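# Insert black gear into ratchet head bore, square drive up

## Task

Put the black gear into its bore in the ratchet head so it sits fully seated there, with its square drive facing upward; it must stay that way once the robot lets go.

## Robot and tools

Robot: two arms, left_arm and right_arm, each a six-joint arm ending in a parallel two-finger gripper with a wrist camera. Fixed cameras are cam_high and cam_low; wrist cameras are cam_left_wrist and cam_right_wrist (all 672x504). A camera stand sits behind the arms.

Frames. The scene frame has its origin at table-top height midway between the nominal bases, +z up, +x out over the table, and left_arm on the +y side (image sides do not follow the arm names). Calibrated bases: left_arm at (-0.048, +0.271, +0.011) m, right_arm at (-0.004, -0.323, +0.033) m, both almost unrotated. Each arm reports its end_effector_position (metres) and end_effector_quat_wxyz in its own base frame. That position is the point between the finger pads, about 1 cm behind the tips. Gripper axes: fingers point along +z, they open and close along y. Reported poses may be off by a few centimetres, more at long reach.

The 14-number row. Every motion command is one row of 14 numbers, each in [-1, 1]: dx, dy, dz, rx, ry, rz, opening for left_arm, then the same seven for right_arm. Both arms are always included. The six pose numbers are an offset, not a pose: they count from that arm's current Hand target, along the Hand target's own axes. 1.0 equals 0.6 m for dx, dy, dz and 180 degrees for the rotation; rx, ry, rz form one rotation vector. The opening is absolute: +1 is fully open (0.094 m), -1 closed. All zeros for an arm's pose means re-command its present Hand target; a 0 opening is a real half-open command, so resend the current opening to leave a gripper unchanged.

execute_actions(actions, cameras). actions is a list of actions; each action is up to 15 rows, one per 1/30 s step, and a short action keeps its last row for the remaining steps. Every row in an action is measured from the Hand target at the action's start, not from the preceding row; each new action or call starts from the then-current Hand target, so repeating an offset moves further. An empty list returns state plus all camera images. cameras: list of names, ["all"], or [] for none; an unknown name invalidates the call.

move(target, speed, blend, opening_speed, grip_force, blocking, cameras). target is one 14-number row or a list of up to 15 rows; every row is an offset from the same starting Hand targets, not chained. The gripper travels a straight line toward it, turning the short way. speed: m/s per arm path, 0.002 to 2.9, default 0.25 (turning up to twice that in rad/s); one value or one per target. blend: corner rounding in metres for lists, 0 means stopping at each target. opening_speed: rate of the opening command on the -1..+1 scale per second, at least 0.2. grip_force: newtons per finger pad, 10 to 50 (50 = full), one value or one per arm; it persists, and low force closes slowly. blocking=false returns early while the move continues. Paths do not avoid obstacles or the other arm; grippers lag and overshoot more when fast or stretched out. Avoid paths passing near an arm's own base. A first target's new opening can make the arms pause only if that target is within 10 mm of the gripper; later targets' openings are applied on arrival. The result adds a move: line: done, off_target, moving, held or fault, plus limits such as paced (pose clipped) or held (steps withheld). done means at rest within 10 mm and 2 degrees; neither done nor off_target tells you about contact.

wait(seconds 0 to 10, cameras) lets time pass holding commands. stop(cameras) brakes a running move. zoom_image(camera, region [x0, y0, x1, y1] pixels, at most 504 wide and high) enlarges part of the latest image of one camera. read_manual gives licence texts only. finished_scene(scene) ends the current scene, given its number; irreversible.

Reading results. Hand target is your last commanded pose after clipping; the gripper often rests short of it, and the next command (even zeros) asks again, so send the remaining gap as an offset if needed. Orientation commands are clipped to 40 degrees from the measured one per step. grip_measured is the finger opening on the command scale; empty it reads up to 2.5 mm wide, and on a hard part under full squeeze a little narrower than the part. grip_effort_nm is gripper motor effort (negative closing) and does not prove a grasp. Joint velocities "within noise" means still. Joint torques include the arm's weight. MOTOR HOT appears at 75 °C; at 90 °C an arm folds and idles, at 100 °C it falls; holding loads, reaching far or pushing against something heats motors.

Avoid: drops, releasing a moving part, fast impacts, hard pressing on fixed or heavy things, the arms or grippers touching each other (the clearance check does not cover grippers and wrist cameras), one gripper closing on the other's fingers, strain on camera cables, and anything ending up off the table. A blocked arm keeps pushing until its target is moved back past the gripper. Approach contacts slowly, with targets only slightly past the contact. Loose objects may occasionally be nudged by the scene.

Each tool is called after "Emit:" as name(argument=value, ...), one argument or row to a line, values as JSON.

## Session

I'll start by looking at the scene.

Emit:
execute_actions(
  actions=[],
)

Scene clock: 0.00 s.
left_arm: end_effector_position=(+0.3892, +0.0370, +0.0905) grip_measured=+1.000 grip_effort_nm=n/a end_effector_quat_wxyz=(+0.573, -0.079, +0.814, +0.044) | right_arm: end_effector_position=(+0.4150, -0.0258, +0.1308) grip_measured=+1.000 grip_effort_nm=n/a end_effector_quat_wxyz=(+0.622, +0.057, +0.781, -0.033)
Joint positions: left_arm=[0.029 1.54 0.338 0.854 -0.137 -0.069 0.094] | right_arm=[-0.02 1.542 0.417 0.896 0.103 0.045 0.094]
Joint velocities: within noise
Joint torques (N m): no reading
Heat: left arm: 43 °C; right arm: 42 °C.
Hand target: left_arm +0.3916, +0.0374, +0.0961; +0.580, -0.080, +0.810, +0.045 | right_arm +0.4181, -0.0259, +0.1423; +0.634, +0.058, +0.770, -0.032
Tool commands: left_gripper/opening=+1.0 right_gripper/opening=+1.0

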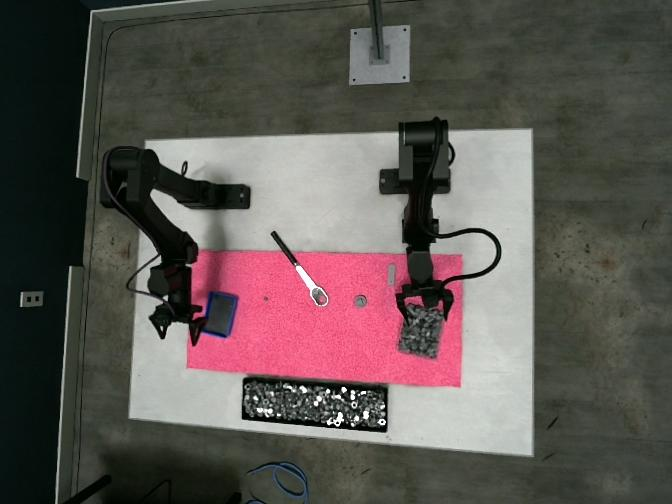

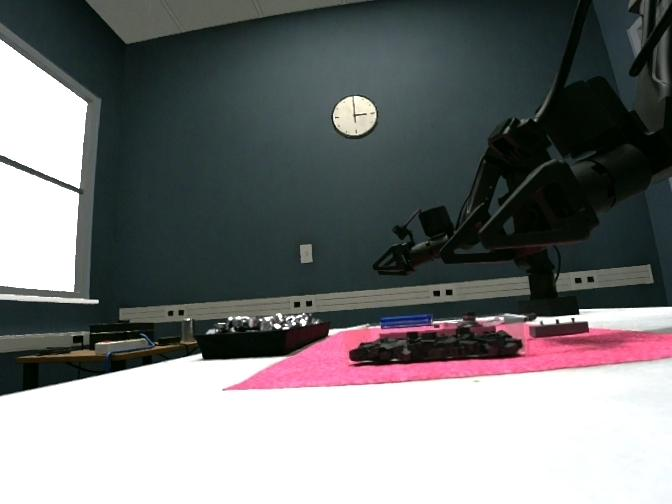

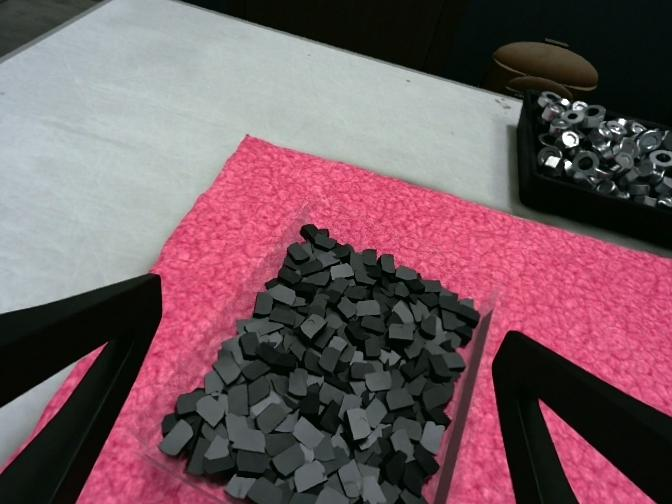

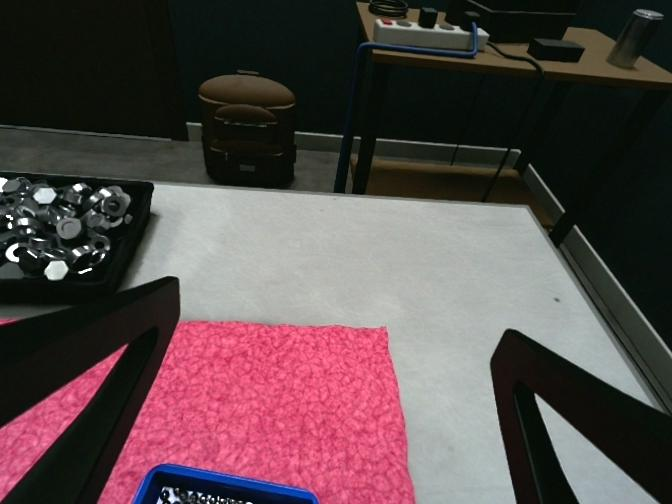

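Emit:
zoom_image(
  camera="cam_high",
  region=[240, 220, 420, 355],
)

Emit:
zoom_image(
  camera="cam_high",
  region=[290, 265, 400, 330],
)

Emit:
zoom_image(
  camera="cam_high",
  region=[190, 250, 300, 350],
)

Scaled by 2.800 from the camera's 672x504 image, which has a finer 960x720 frame.

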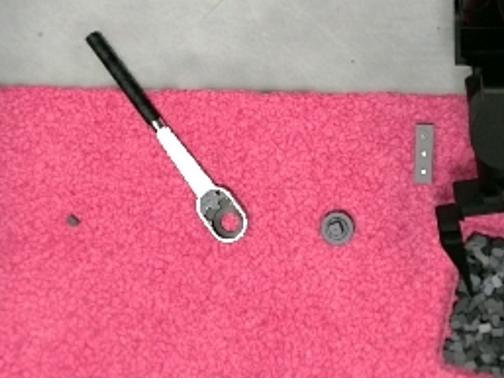

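Scaled by 4.582 from the camera's 672x504 image, which has a finer 960x720 frame.

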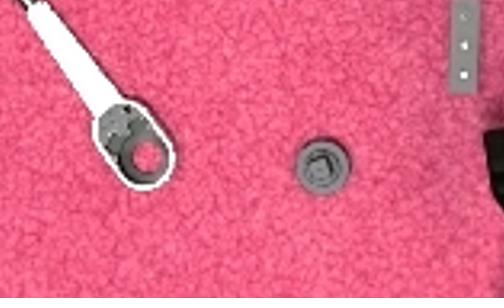

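Scaled by 4.582 from the camera's 672x504 image, which has a finer 960x720 frame.

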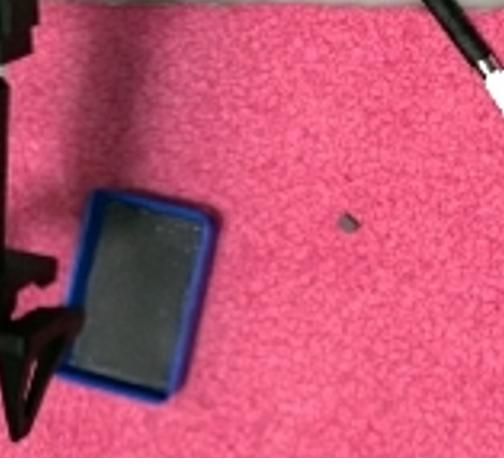

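Emit:
move(
  target=[0.0503, -0.4027, -0.086, 0.0306, 0.394, 0.0543, 1.0, 0,0,0,0,0,0,1.0],
  speed=0.4,
  cameras=["all"],
)

Scene clock: 64.20 s.
left_arm: end_effector_position=(+0.3749, -0.2083, +0.0928) grip_measured=+1.000 grip_effort_nm=-0.02 end_effector_quat_wxyz=(+0.008, +0.003, +1.000, -0.001) | right_arm: end_effector_position=(+0.4150, -0.0258, +0.1308) grip_measured=+1.000 grip_effort_nm=0.01 end_effector_quat_wxyz=(+0.622, +0.057, +0.781, -0.033)
Joint positions: left_arm=[-0.512 2.19 1.988 -1.354 -0.006 -0.507 0.094] | right_arm=[-0.02 1.542 0.417 0.896 0.103 0.045 0.094]
Joint torques (N m): left_arm=[0.05 -8.59 10.67 -0.11 0.08 -0.04] | right_arm=[0.02 -5.53 5.14 1.98 0 -0.01]
Heat: left arm: 44 °C; right arm: 49 °C.
Hand target: left_arm +0.3779, -0.2110, +0.0890; +0.001, +0.000, +1.000, +0.000 | right_arm +0.4181, -0.0259, +0.1423; +0.634, +0.058, +0.770, -0.032
Off the commanded pose: left_arm 0.005 m, 1 deg | right_arm 0.012 m, 2 deg.
move: off_target (right_arm)

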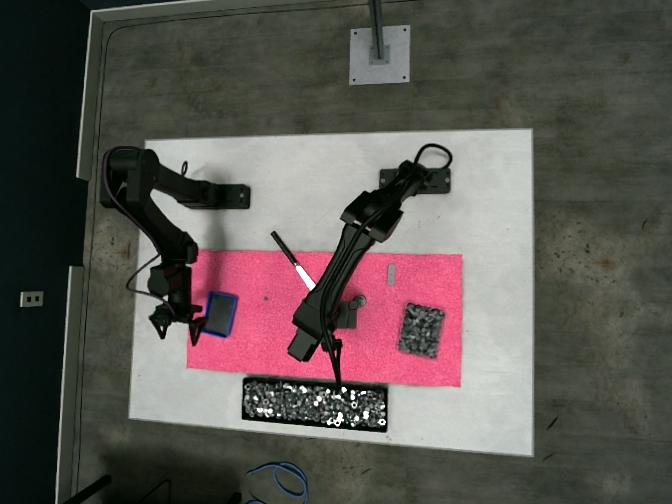

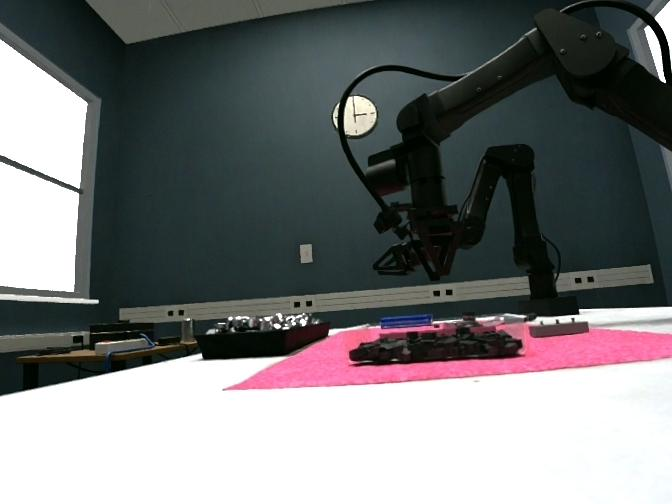

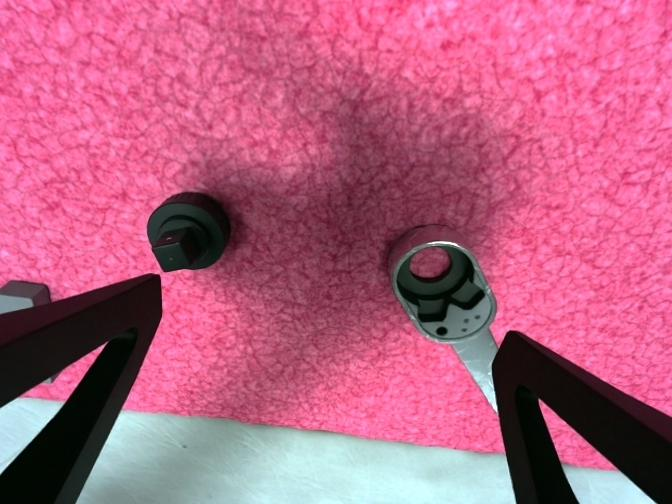

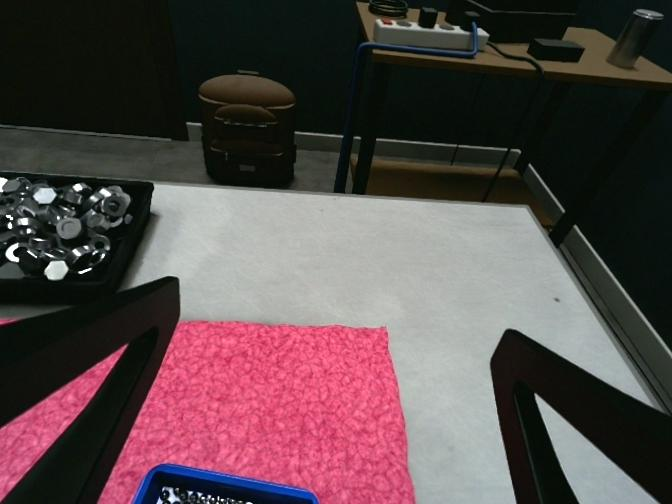

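Excellent view. I'll zoom in on the gear and ratchet head.

Emit:
zoom_image(
  camera="cam_left_wrist",
  region=[120, 170, 270, 290],
)

Emit:
zoom_image(
  camera="cam_left_wrist",
  region=[370, 210, 520, 360],
)

Scaled by 3.360 from the camera's 672x504 image, which has a finer 960x720 frame.

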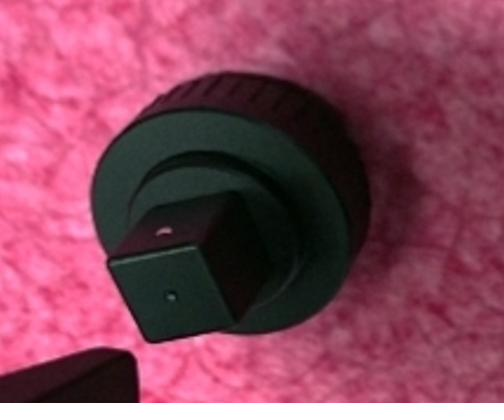

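Scaled by 3.360 from the camera's 672x504 image, which has a finer 960x720 frame.

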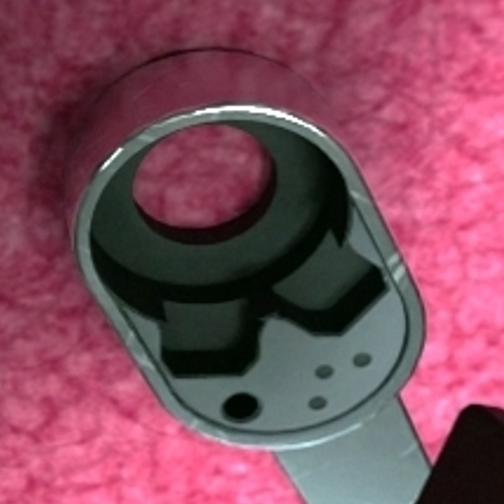

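Emit:
move(
  target=[0.0570, 0.1268, 0.05, 0, 0, -0.1239, -0.1, 0,0,0,0,0,0,1.0],
  speed=0.25,
  cameras=["cam_left_wrist", "cam_low"],
)

Scene clock: 119.97 s.
left_arm: end_effector_position=(+0.3418, -0.1337, +0.0447) grip_measured=-0.099 grip_effort_nm=-0.09 end_effector_quat_wxyz=(-0.021, -0.190, +0.981, +0.015) | right_arm: end_effector_position=(+0.4150, -0.0258, +0.1308) grip_measured=+1.000 grip_effort_nm=0.01 end_effector_quat_wxyz=(+0.622, +0.057, +0.781, -0.033)
Joint positions: left_arm=[-0.377 2.024 1.539 -1.139 -0.003 -0.76 0.042] | right_arm=[-0.02 1.542 0.417 0.896 0.103 0.045 0.094]
Joint torques (N m): left_arm=[0.06 -13.65 5.34 0.09 0.06 -0.06] | right_arm=[-0.02 -5.49 5.15 1.99 0.01 0]
Heat: left arm: 43 °C; right arm: 50 °C.
Hand target: left_arm +0.3437, -0.1349, +0.0589; +0.000, -0.193, +0.981, +0.000 | right_arm +0.4181, -0.0259, +0.1423; +0.634, +0.058, +0.770, -0.032
Off the commanded pose: left_arm 0.015 m, 3 deg | right_arm 0.012 m, 2 deg.
move: off_target (left_arm, right_arm)
Images, in order (width x height): cam_low 672x504, cam_left_wrist 672x504.

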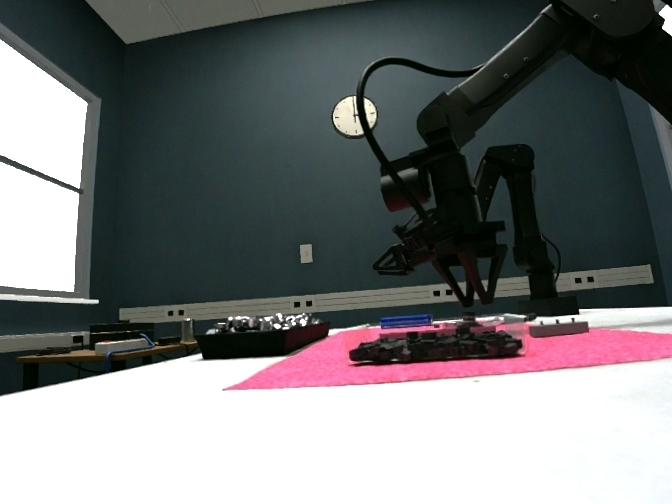

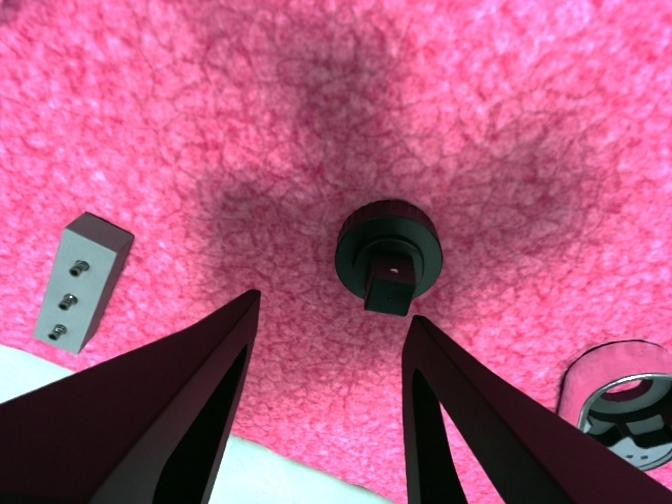

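Emit:
zoom_image(
  camera="cam_left_wrist",
  region=[320, 190, 460, 330],
)

Emit:
zoom_image(
  camera="cam_left_wrist",
  region=[200, 250, 480, 460],
)

Scaled by 3.600 from the camera's 672x504 image, which has a finer 960x720 frame.

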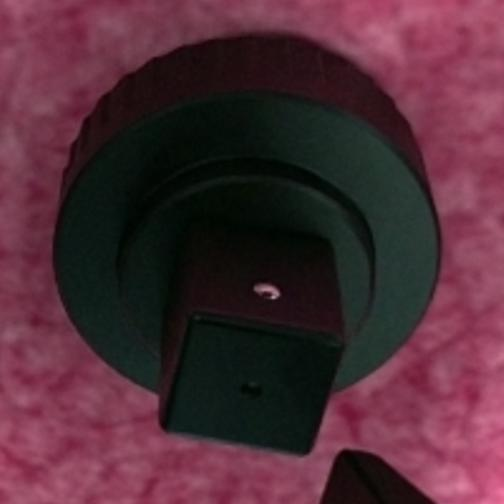

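Scaled by 1.800 from the camera's 672x504 image, which has a finer 960x720 frame.

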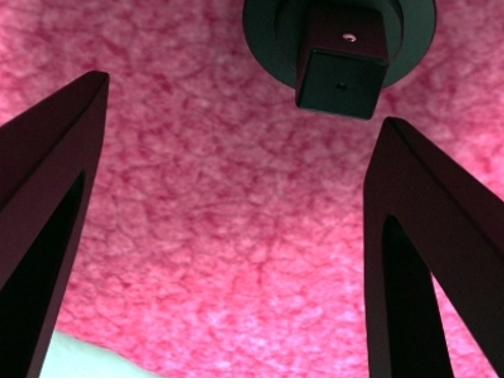

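Emit:
move(
  target=[-0.005, -0.0233, 0.0, 0.0118, -0.0113, -0.0063, -0.1, 0,0,0,0,0,0,1.0],
  speed=0.15,
  cameras=["cam_left_wrist"],
)

Emit:
zoom_image(
  camera="cam_left_wrist",
  region=[220, 190, 460, 370],
)

Scene clock: 182.37 s.
left_arm: end_effector_position=(+0.3520, -0.1444, +0.0443) grip_measured=-0.099 grip_effort_nm=-0.09 end_effector_quat_wxyz=(+0.001, -0.202, +0.979, +0.001) | right_arm: end_effector_position=(+0.4150, -0.0258, +0.1308) grip_measured=+1.000 grip_effort_nm=0.01 end_effector_quat_wxyz=(+0.622, +0.057, +0.781, -0.033)
Joint positions: left_arm=[-0.393 2.024 1.539 -1.085 -0.002 -0.8 0.042] | right_arm=[-0.02 1.542 0.417 0.896 0.103 0.045 0.094]
Joint torques (N m): left_arm=[-0.36 -13.97 4.97 0.17 0.05 -0.04] | right_arm=[-0.01 -5.49 5.14 1.99 0.01 0]
Heat: left arm: 50 °C; right arm: 50 °C.
Hand target: left_arm +0.3518, -0.1467, +0.0589; +0.021, -0.203, +0.979, -0.015 | right_arm +0.4181, -0.0259, +0.1423; +0.634, +0.058, +0.770, -0.032
Off the commanded pose: left_arm 0.015 m, 3 deg | right_arm 0.012 m, 2 deg.
move: off_target (left_arm, right_arm)
Images, in order (width x height): cam_left_wrist 672x504.

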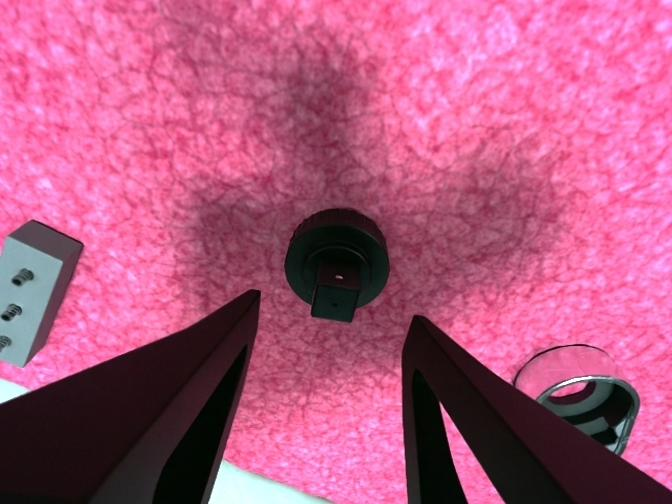

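Scaled by 2.100 from the camera's 672x504 image, which has a finer 960x720 frame.

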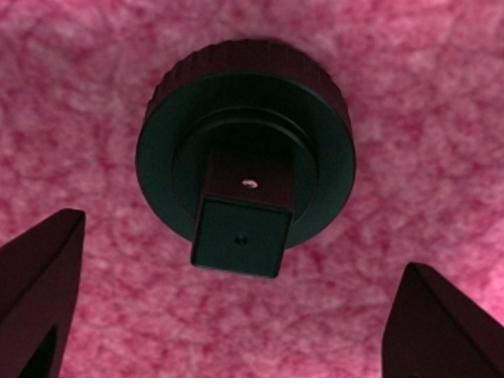

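Emit:
move(
  target=[0.0, 0.0, 0.02, 0.0, 0.0, 0.0, -0.1, 0,0,0,0,0,0,1.0],
  speed=0.1,
  cameras=["cam_left_wrist"],
)

Emit:
zoom_image(
  camera="cam_left_wrist",
  region=[220, 190, 460, 370],
)

Scene clock: 202.23 s.
left_arm: end_effector_position=(+0.3514, -0.1441, +0.0359) grip_measured=-0.099 grip_effort_nm=-0.09 end_effector_quat_wxyz=(+0.004, -0.203, +0.979, -0.002) | right_arm: end_effector_position=(+0.4150, -0.0258, +0.1308) grip_measured=+1.000 grip_effort_nm=0.01 end_effector_quat_wxyz=(+0.622, +0.057, +0.781, -0.033)
Joint positions: left_arm=[-0.393 2.023 1.503 -1.042 -0.002 -0.801 0.042] | right_arm=[-0.02 1.542 0.417 0.896 0.103 0.045 0.094]
Joint torques (N m): left_arm=[-0.35 -12.82 5.48 0.19 0.05 -0.05] | right_arm=[-0.01 -5.5 5.14 1.99 0.01 0]
Heat: left arm: 51 °C; right arm: 50 °C.
Hand target: left_arm +0.3524, -0.1469, +0.0471; +0.022, -0.203, +0.979, -0.015 | right_arm +0.4181, -0.0259, +0.1423; +0.634, +0.058, +0.770, -0.032
Off the commanded pose: left_arm 0.011 m, 2 deg | right_arm 0.012 m, 2 deg.
move: off_target (left_arm, right_arm)
Images, in order (width x height): cam_left_wrist 672x504.

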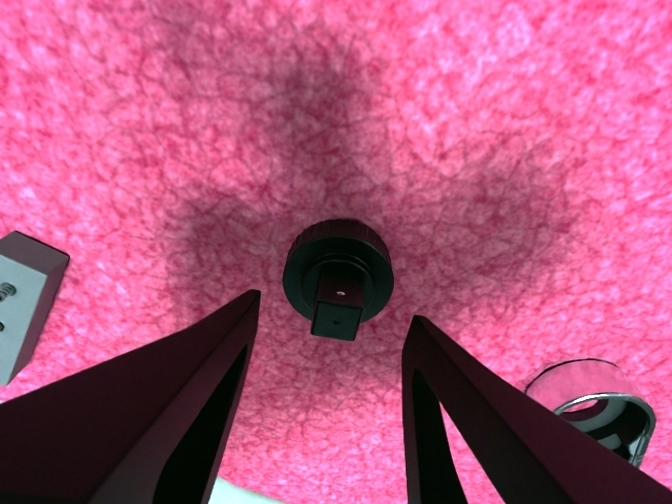

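Scaled by 2.100 from the camera's 672x504 image, which has a finer 960x720 frame.

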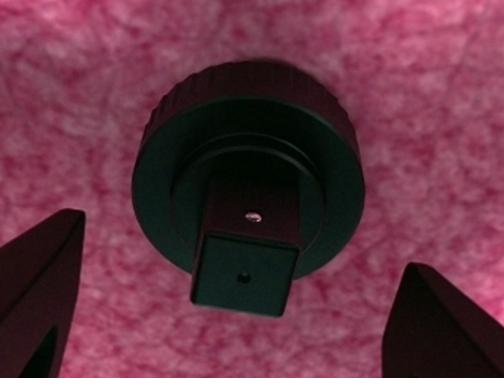

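Emit:
move(
  target=[0.0, 0.0, 0.022, 0.0, 0.0, 0.0, -0.1, 0,0,0,0,0,0,1.0],
  speed=0.08,
  cameras=["cam_left_wrist"],
)

Emit:
zoom_image(
  camera="cam_left_wrist",
  region=[220, 210, 460, 390],
)

Scene clock: 242.10 s.
left_arm: end_effector_position=(+0.3530, -0.1448, +0.0285) grip_measured=-0.099 grip_effort_nm=-0.09 end_effector_quat_wxyz=(+0.011, -0.203, +0.979, -0.006) | right_arm: end_effector_position=(+0.4150, -0.0258, +0.1308) grip_measured=+1.000 grip_effort_nm=0.01 end_effector_quat_wxyz=(+0.622, +0.057, +0.781, -0.033)
Joint positions: left_arm=[-0.393 2.023 1.472 -0.995 -0.002 -0.801 0.042] | right_arm=[-0.02 1.542 0.417 0.896 0.103 0.045 0.094]
Joint torques (N m): left_arm=[-0.36 -11.49 5.46 0.21 0.05 -0.05] | right_arm=[-0.02 -5.5 5.14 1.98 0.01 0]
Heat: left arm: 48 °C; right arm: 51 °C.
Hand target: left_arm +0.3530, -0.1471, +0.0338; +0.021, -0.203, +0.979, -0.015 | right_arm +0.4181, -0.0259, +0.1423; +0.634, +0.058, +0.770, -0.032
Off the commanded pose: left_arm 0.006 m, 2 deg | right_arm 0.012 m, 2 deg.
move: off_target (right_arm)
Images, in order (width x height): cam_left_wrist 672x504.

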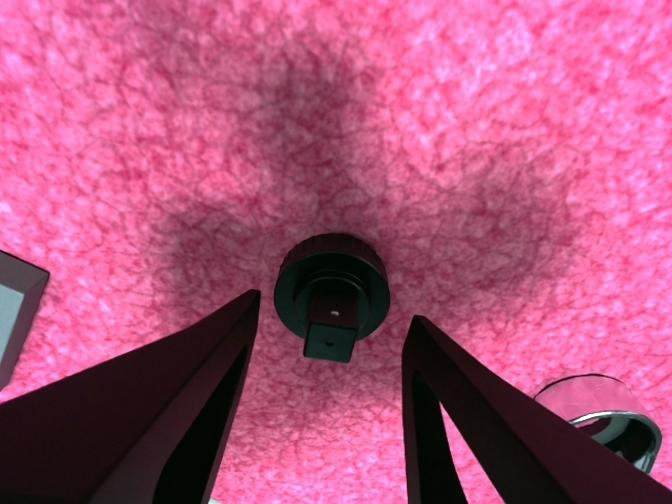

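Scaled by 2.100 from the camera's 672x504 image, which has a finer 960x720 frame.

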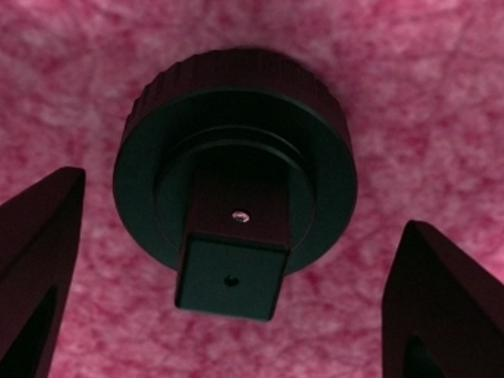

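Emit:
move(
  target=[0.002, 0.0027, 0.0233, -0.0055, 0.0058, 0.0, -0.1, 0,0,0,0,0,0,1.0],
  speed=0.06,
  cameras=["cam_left_wrist"],
)

Emit:
zoom_image(
  camera="cam_left_wrist",
  region=[220, 230, 460, 410],
)

Scene clock: 264.67 s.
left_arm: end_effector_position=(+0.3545, -0.1455, +0.0268) grip_measured=-0.099 grip_effort_nm=-0.09 end_effector_quat_wxyz=(+0.015, -0.203, +0.979, -0.009) | right_arm: end_effector_position=(+0.4150, -0.0258, +0.1308) grip_measured=+1.000 grip_effort_nm=0.01 end_effector_quat_wxyz=(+0.622, +0.057, +0.781, -0.033)
Joint positions: left_arm=[-0.393 2.023 1.464 -0.978 -0.002 -0.801 0.042] | right_arm=[-0.02 1.542 0.417 0.896 0.103 0.045 0.094]
Joint torques (N m): left_arm=[-0.27 -8.92 5.5 0.23 0.06 -0.03] | right_arm=[0.01 -5.49 5.14 1.99 0.01 -0.01]
Heat: left arm: 46 °C; right arm: 51 °C.
Hand target: left_arm +0.3520, -0.1465, +0.0197; +0.011, -0.203, +0.979, -0.008 | right_arm +0.4181, -0.0259, +0.1423; +0.634, +0.058, +0.770, -0.032
Off the commanded pose: left_arm 0.008 m, 0 deg | right_arm 0.012 m, 2 deg.
move: off_target (right_arm)
Images, in order (width x height): cam_left_wrist 672x504.

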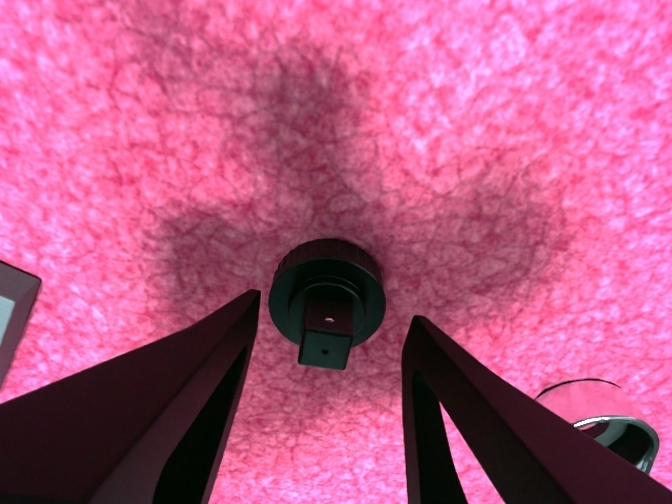

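Scaled by 2.100 from the camera's 672x504 image, which has a finer 960x720 frame.

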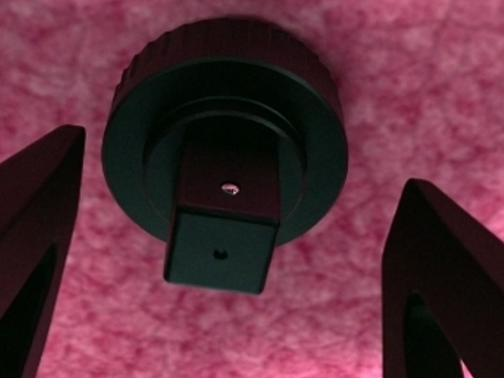

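Emit:
move(
  target=[0.0, 0.0033, 0.0083, 0.0, 0.0, 0.0, -0.1, 0,0,0,0,0,0,1.0],
  speed=0.06,
  cameras=["cam_left_wrist"],
)

Emit:
zoom_image(
  camera="cam_left_wrist",
  region=[220, 230, 460, 410],
)

Scene clock: 275.47 s.
left_arm: end_effector_position=(+0.3536, -0.1452, +0.0225) grip_measured=-0.099 grip_effort_nm=-0.09 end_effector_quat_wxyz=(+0.015, -0.203, +0.979, -0.009) | right_arm: end_effector_position=(+0.4150, -0.0258, +0.1308) grip_measured=+1.000 grip_effort_nm=0.01 end_effector_quat_wxyz=(+0.622, +0.057, +0.781, -0.033)
Joint positions: left_arm=[-0.393 2.023 1.446 -0.959 -0.002 -0.801 0.042] | right_arm=[-0.02 1.542 0.417 0.896 0.103 0.045 0.094]
Joint torques (N m): left_arm=[0.03 -8.75 5.45 0.24 0.06 0.02] | right_arm=[0.02 -5.5 5.15 1.98 0.01 -0.01]
Heat: left arm: 45 °C; right arm: 51 °C.
Hand target: left_arm +0.3513, -0.1447, +0.0148; +0.011, -0.203, +0.979, -0.008 | right_arm +0.4181, -0.0259, +0.1423; +0.634, +0.058, +0.770, -0.032
Off the commanded pose: left_arm 0.008 m, 1 deg | right_arm 0.012 m, 2 deg.
move: off_target (right_arm)
Images, in order (width x height): cam_left_wrist 672x504.

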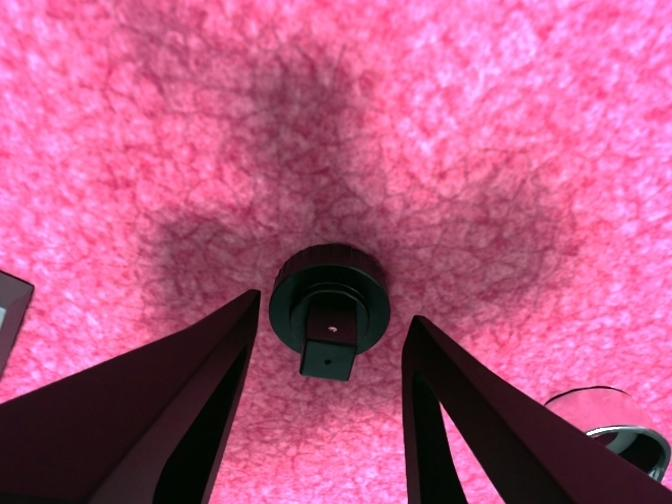

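Scaled by 2.100 from the camera's 672x504 image, which has a finer 960x720 frame.

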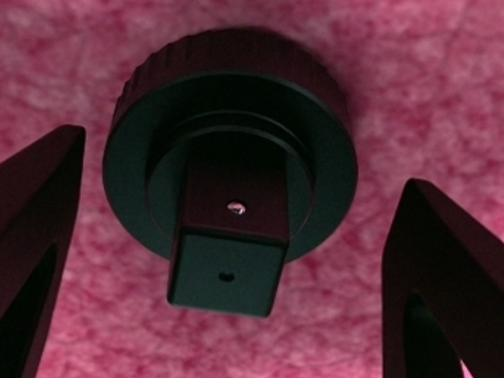

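Emit:
move(
  target=[0.003, 0.0017, 0.0083, 0.0, 0.0, 0.0, -0.1, 0,0,0,0,0,0,1.0],
  speed=0.06,
  cameras=["cam_left_wrist"],
)

Emit:
zoom_image(
  camera="cam_left_wrist",
  region=[220, 230, 460, 410],
)

Scene clock: 283.23 s.
left_arm: end_effector_position=(+0.3520, -0.1445, +0.0175) grip_measured=-0.099 grip_effort_nm=-0.09 end_effector_quat_wxyz=(+0.015, -0.203, +0.979, -0.010) | right_arm: end_effector_position=(+0.4150, -0.0258, +0.1308) grip_measured=+1.000 grip_effort_nm=0.01 end_effector_quat_wxyz=(+0.622, +0.057, +0.781, -0.033)
Joint positions: left_arm=[-0.393 2.023 1.425 -0.937 -0.002 -0.801 0.042] | right_arm=[-0.02 1.542 0.417 0.896 0.103 0.045 0.094]
Joint torques (N m): left_arm=[-0.1 -8.68 5.42 0.26 0.05 0] | right_arm=[0.02 -5.5 5.15 1.99 0.01 0]
Heat: left arm: 44 °C; right arm: 51 °C.
Hand target: left_arm +0.3493, -0.1445, +0.0097; +0.011, -0.203, +0.979, -0.008 | right_arm +0.4181, -0.0259, +0.1423; +0.634, +0.058, +0.770, -0.032
Off the commanded pose: left_arm 0.008 m, 1 deg | right_arm 0.012 m, 2 deg.
move: off_target (right_arm)
Images, in order (width x height): cam_left_wrist 672x504.

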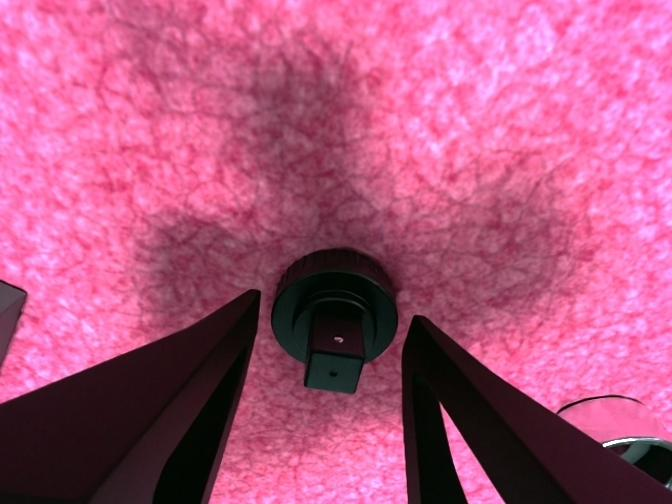

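Scaled by 2.100 from the camera's 672x504 image, which has a finer 960x720 frame.

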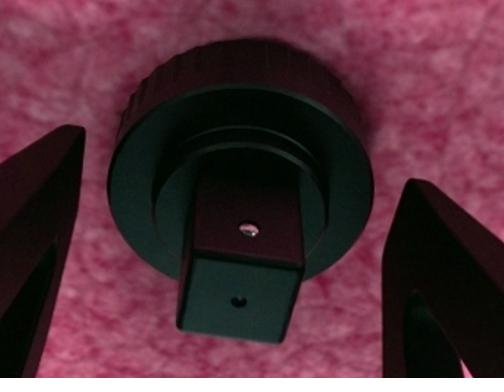

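Emit:
move(
  target=[0.0, 0.0, -0.004, -0.0082, 0.0081, 0.0, -0.1, 0,0,0,0,0,0,1.0],
  speed=0.06,
  cameras=["cam_left_wrist"],
)

Emit:
zoom_image(
  camera="cam_left_wrist",
  region=[220, 230, 460, 410],
)

Scene clock: 301.77 s.
left_arm: end_effector_position=(+0.3469, -0.1428, +0.0142) grip_measured=-0.099 grip_effort_nm=-0.09 end_effector_quat_wxyz=(+0.004, -0.203, +0.979, -0.003) | right_arm: end_effector_position=(+0.4150, -0.0258, +0.1308) grip_measured=+1.000 grip_effort_nm=0.01 end_effector_quat_wxyz=(+0.622, +0.057, +0.781, -0.033)
Joint positions: left_arm=[-0.393 2.032 1.425 -0.955 0 -0.801 0.042] | right_arm=[-0.02 1.542 0.417 0.896 0.103 0.045 0.094]
Joint torques (N m): left_arm=[-0.09 -7.35 9.89 -0.16 0.04 0] | right_arm=[0.03 -5.48 5.15 1.98 0.02 0]
Heat: left arm: 43 °C; right arm: 51 °C.
Hand target: left_arm +0.3492, -0.1445, +0.0120; -0.004, -0.203, +0.979, +0.002 | right_arm +0.4181, -0.0259, +0.1423; +0.634, +0.058, +0.770, -0.032
Off the commanded pose: left_arm 0.004 m, 1 deg | right_arm 0.012 m, 2 deg.
move: off_target (right_arm)
Images, in order (width x height): cam_left_wrist 672x504.

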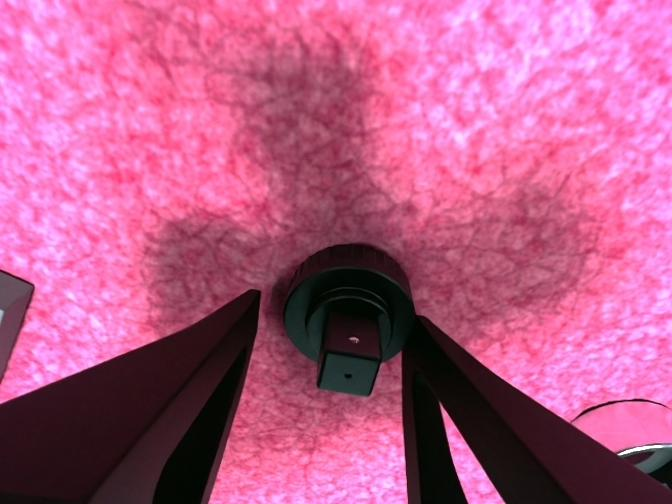

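Scaled by 2.100 from the camera's 672x504 image, which has a finer 960x720 frame.

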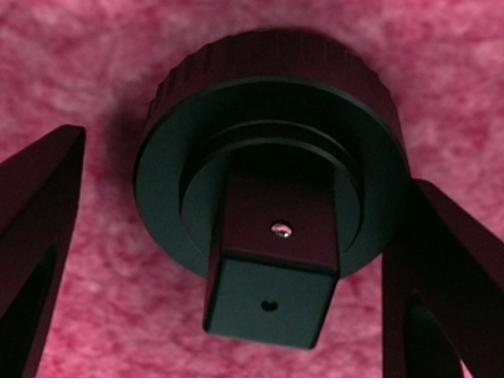

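Emit:
move(
  target=[
    [0.0, -0.0042, 0.0, 0.0, 0.0, 0.0, -0.1, 0,0,0,0,0,0,1.0],
    [0.0, -0.0042, 0.0, 0.0, 0.0, 0.0, -0.82, 0,0,0,0,0,0,1.0],
  ],
  speed=0.06,
  opening_speed=0.4,
  grip_force=[30, 50],
  cameras=["cam_left_wrist"],
)

Emit:
zoom_image(
  camera="cam_left_wrist",
  region=[220, 230, 460, 410],
)

Scene clock: 312.10 s.
left_arm: end_effector_position=(+0.3470, -0.1435, +0.0141) grip_measured=-0.273 grip_effort_nm=-0.68 end_effector_quat_wxyz=(+0.001, -0.203, +0.979, -0.003) | right_arm: end_effector_position=(+0.4150, -0.0258, +0.1308) grip_measured=+1.000 grip_effort_nm=0.01 end_effector_quat_wxyz=(+0.622, +0.057, +0.781, -0.033)
Joint positions: left_arm=[-0.393 2.037 1.433 -0.962 0.004 -0.802 0.034] | right_arm=[-0.02 1.542 0.417 0.896 0.103 0.045 0.094]
Joint torques (N m): left_arm=[-0.47 -7.32 10.09 -0.14 0.01 -0.05] | right_arm=[0.03 -5.5 5.14 1.99 0.01 0]
Heat: left arm: 42 °C; right arm: 51 °C.
Hand target: left_arm +0.3503, -0.1468, +0.0121; -0.004, -0.203, +0.979, +0.002 | right_arm +0.4181, -0.0259, +0.1423; +0.634, +0.058, +0.770, -0.032
Off the commanded pose: left_arm 0.005 m, 1 deg | right_arm 0.012 m, 2 deg.
grip_force (N): 30, 50
move: off_target (right_arm)
Images, in order (width x height): cam_left_wrist 672x504.

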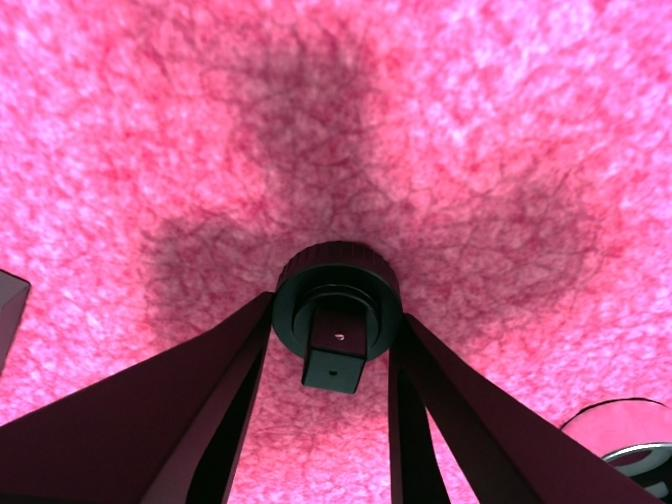

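Scaled by 2.100 from the camera's 672x504 image, which has a finer 960x720 frame.

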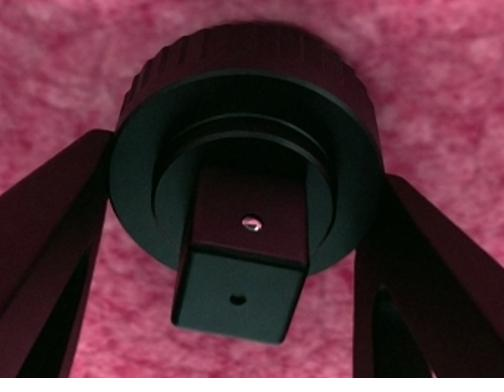

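Emit:
move(
  target=[
    [0.0, 0.0, 0.0, 0.0, 0.0, 0.0, -0.1, 0,0,0,0,0,0,1.0],
    [0.0, 0.0, -0.0125, 0.0, 0.0, 0.0, -0.1, 0,0,0,0,0,0,1.0],
  ],
  speed=0.06,
  opening_speed=0.6,
  grip_force=[30, 50],
  cameras=["cam_left_wrist"],
)

Emit:
zoom_image(
  camera="cam_left_wrist",
  region=[220, 230, 460, 410],
)

Scene clock: 324.87 s.
left_arm: end_effector_position=(+0.3462, -0.1431, +0.0184) grip_measured=-0.101 grip_effort_nm=0.06 end_effector_quat_wxyz=(-0.003, -0.203, +0.979, +0.000) | right_arm: end_effector_position=(+0.4150, -0.0258, +0.1308) grip_measured=+1.000 grip_effort_nm=0.01 end_effector_quat_wxyz=(+0.622, +0.057, +0.781, -0.033)
Joint positions: left_arm=[-0.393 2.037 1.451 -0.99 0.004 -0.802 0.042] | right_arm=[-0.02 1.542 0.417 0.896 0.103 0.045 0.094]
Joint torques (N m): left_arm=[-0.46 -8.01 10.03 -0.12 0.01 -0.04] | right_arm=[-0.01 -5.52 5.16 1.98 0.01 0]
Heat: left arm: 41 °C; right arm: 51 °C.
Hand target: left_arm +0.3504, -0.1468, +0.0196; -0.004, -0.203, +0.979, +0.002 | right_arm +0.4181, -0.0259, +0.1423; +0.634, +0.058, +0.770, -0.032
Off the commanded pose: left_arm 0.006 m, 0 deg | right_arm 0.012 m, 2 deg.
grip_force (N): 30, 50
move: off_target (right_arm)
Images, in order (width x height): cam_left_wrist 672x504.

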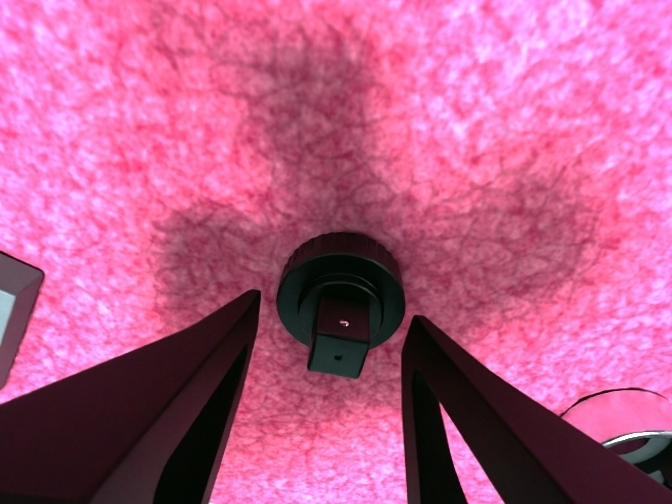

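Scaled by 2.100 from the camera's 672x504 image, which has a finer 960x720 frame.

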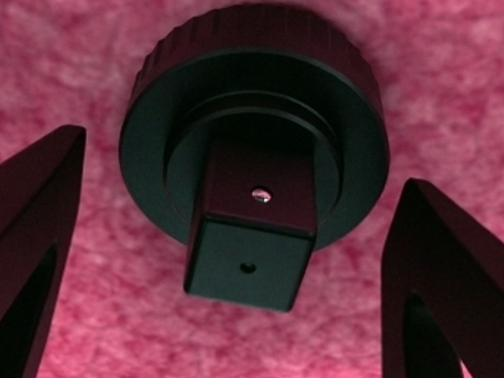

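Emit:
move(
  target=[
    [0.0, 0.0, -0.006, 0.0, 0.0, 0.0, -0.1, 0,0,0,0,0,0,1.0],
    [0.0, 0.0, -0.006, 0.0, 0.0, 0.0, -0.85, 0,0,0,0,0,0,1.0],
  ],
  speed=0.06,
  opening_speed=0.4,
  grip_force=[30, 50],
  cameras=["cam_left_wrist"],
)

Emit:
zoom_image(
  camera="cam_left_wrist",
  region=[220, 230, 460, 410],
)

Scene clock: 336.77 s.
left_arm: end_effector_position=(+0.3455, -0.1434, +0.0204) grip_measured=-0.549 grip_effort_nm=-0.68 end_effector_quat_wxyz=(-0.005, -0.203, +0.979, +0.001) | right_arm: end_effector_position=(+0.4150, -0.0258, +0.1308) grip_measured=+1.000 grip_effort_nm=0.01 end_effector_quat_wxyz=(+0.622, +0.057, +0.781, -0.033)
Joint positions: left_arm=[-0.394 2.037 1.46 -1.003 0.005 -0.802 0.021] | right_arm=[-0.02 1.542 0.417 0.896 0.103 0.045 0.094]
Joint torques (N m): left_arm=[-0.35 -8.32 10.06 -0.15 0.01 -0.04] | right_arm=[0.02 -5.5 5.18 1.98 0.02 0]
Heat: left arm: 40 °C; right arm: 51 °C.
Hand target: left_arm +0.3504, -0.1468, +0.0231; -0.004, -0.203, +0.979, +0.002 | right_arm +0.4181, -0.0259, +0.1423; +0.634, +0.058, +0.770, -0.032
Off the commanded pose: left_arm 0.007 m, 0 deg | right_arm 0.012 m, 2 deg.
grip_force (N): 30, 50
move: off_target (right_arm)
Images, in order (width x height): cam_left_wrist 672x504.

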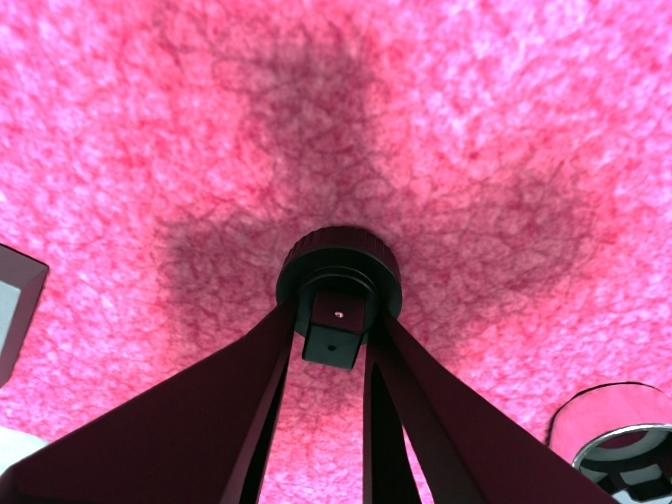

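Scaled by 2.100 from the camera's 672x504 image, which has a finer 960x720 frame.

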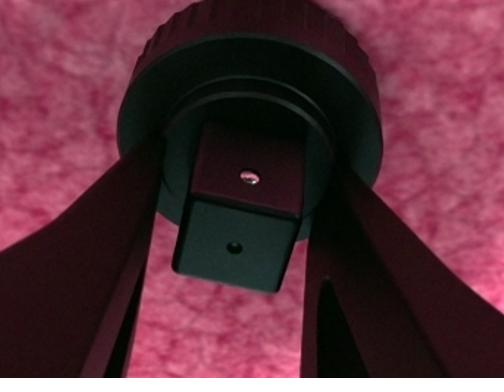

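Emit:
move(
  target=[
    [0.0, 0.0, 0.0, 0.0, 0.0, 0.0, -0.2, 0,0,0,0,0,0,1.0],
    [0.0, 0.0, -0.005, 0.0, 0.0, 0.0, -0.2, 0,0,0,0,0,0,1.0],
    [0.0, 0.0, -0.005, 0.0, 0.0, 0.0, -0.85, 0,0,0,0,0,0,1.0],
  ],
  speed=0.06,
  opening_speed=0.4,
  grip_force=[30, 50],
  cameras=["cam_left_wrist"],
)

Emit:
zoom_image(
  camera="cam_left_wrist",
  region=[220, 230, 460, 410],
)

Scene clock: 350.90 s.
left_arm: end_effector_position=(+0.3452, -0.1437, +0.0231) grip_measured=-0.715 grip_effort_nm=-0.68 end_effector_quat_wxyz=(-0.007, -0.203, +0.979, +0.002) | right_arm: end_effector_position=(+0.4150, -0.0258, +0.1308) grip_measured=+1.000 grip_effort_nm=0.01 end_effector_quat_wxyz=(+0.622, +0.057, +0.781, -0.033)
Joint positions: left_arm=[-0.394 2.037 1.471 -1.018 0.006 -0.802 0.013] | right_arm=[-0.02 1.542 0.417 0.896 0.103 0.045 0.094]
Joint torques (N m): left_arm=[-0.31 -8.55 9.76 -0.12 0 -0.04] | right_arm=[0.01 -5.5 5.14 1.99 0.01 -0.01]
Heat: left arm: 41 °C; right arm: 51 °C.
Hand target: left_arm +0.3505, -0.1467, +0.0261; -0.004, -0.203, +0.979, +0.002 | right_arm +0.4181, -0.0259, +0.1423; +0.634, +0.058, +0.770, -0.032
Off the commanded pose: left_arm 0.007 m, 0 deg | right_arm 0.012 m, 2 deg.
grip_force (N): 30, 50
move: off_target (right_arm)
Images, in order (width x height): cam_left_wrist 672x504.

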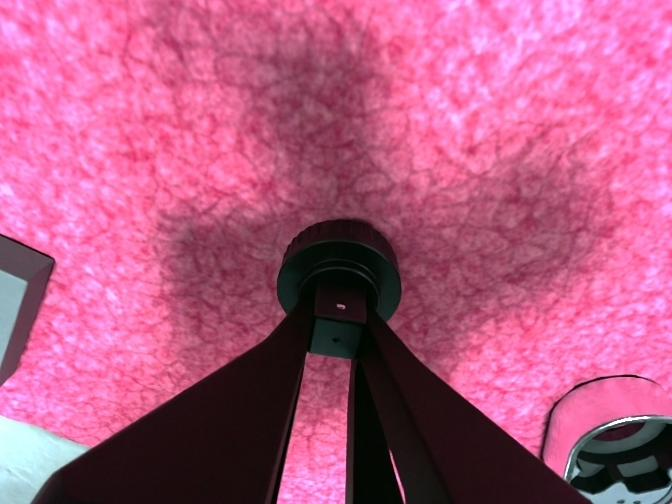

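Scaled by 2.100 from the camera's 672x504 image, which has a finer 960x720 frame.

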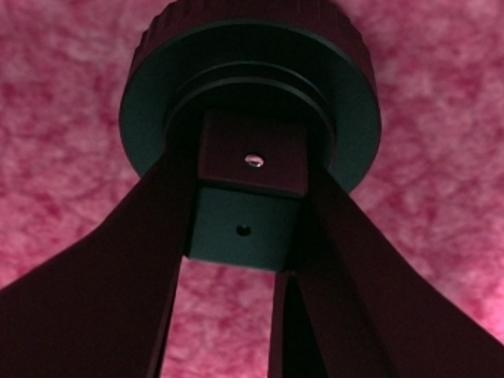

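Emit:
move(
  target=[0.0, 0.0, -0.09, 0.0, 0.0, 0.0, -0.85, 0,0,0,0,0,0,1.0],
  speed=0.1,
  grip_force=[30, 50],
  cameras=["cam_left_wrist", "cam_low"],
)

Emit:
zoom_image(
  camera="cam_left_wrist",
  region=[220, 210, 460, 390],
)

Scene clock: 364.57 s.
left_arm: end_effector_position=(+0.3437, -0.1431, +0.0595) grip_measured=-0.715 grip_effort_nm=-0.68 end_effector_quat_wxyz=(-0.025, -0.203, +0.979, +0.014) | right_arm: end_effector_position=(+0.4150, -0.0258, +0.1308) grip_measured=+1.000 grip_effort_nm=0.01 end_effector_quat_wxyz=(+0.622, +0.057, +0.781, -0.033)
Joint positions: left_arm=[-0.394 2.037 1.618 -1.21 0.006 -0.802 0.013] | right_arm=[-0.02 1.542 0.417 0.896 0.103 0.045 0.094]
Joint torques (N m): left_arm=[-0.29 -11.95 10.55 -0.23 0 -0.04] | right_arm=[0.01 -5.48 5.15 1.99 0.01 0]
Heat: left arm: 42 °C; right arm: 51 °C.
Hand target: left_arm +0.3509, -0.1468, +0.0801; -0.004, -0.203, +0.979, +0.002 | right_arm +0.4181, -0.0259, +0.1423; +0.634, +0.058, +0.770, -0.032
Off the commanded pose: left_arm 0.022 m, 3 deg | right_arm 0.012 m, 2 deg.
grip_force (N): 30, 50
move: off_target (left_arm, right_arm)
Images, in order (width x height): cam_low 672x504, cam_left_wrist 672x504.

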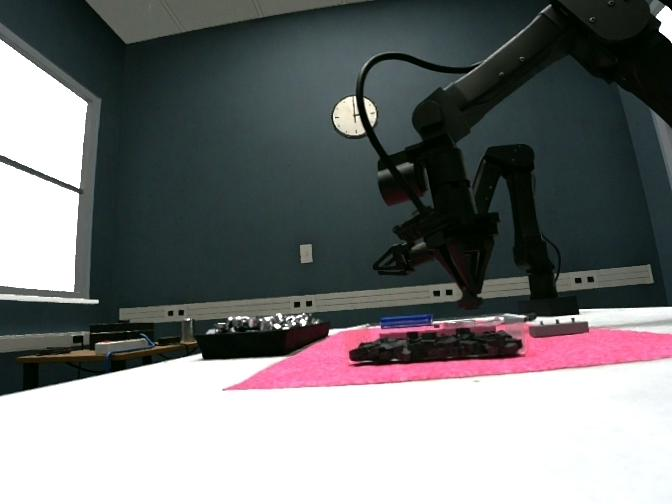

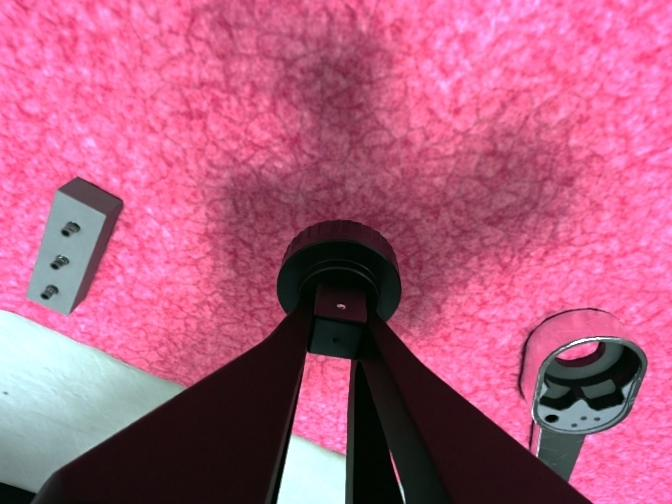

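Scaled by 2.100 from the camera's 672x504 image, which has a finer 960x720 frame.

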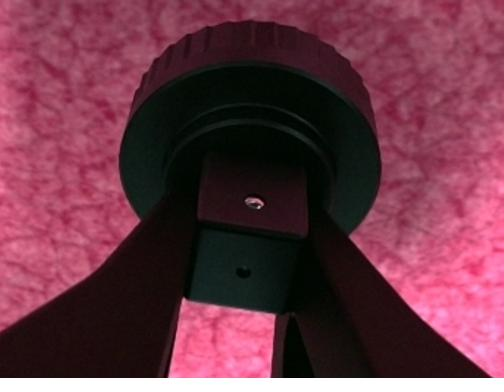

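Emit:
zoom_image(
  camera="cam_left_wrist",
  region=[500, 290, 670, 460],
)

Scaled by 2.965 from the camera's 672x504 image, which has a finer 960x720 frame.

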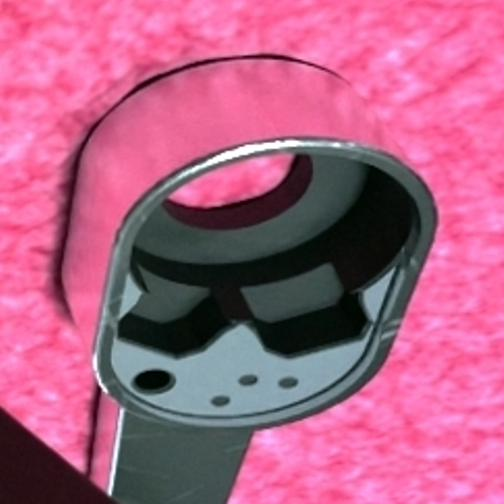

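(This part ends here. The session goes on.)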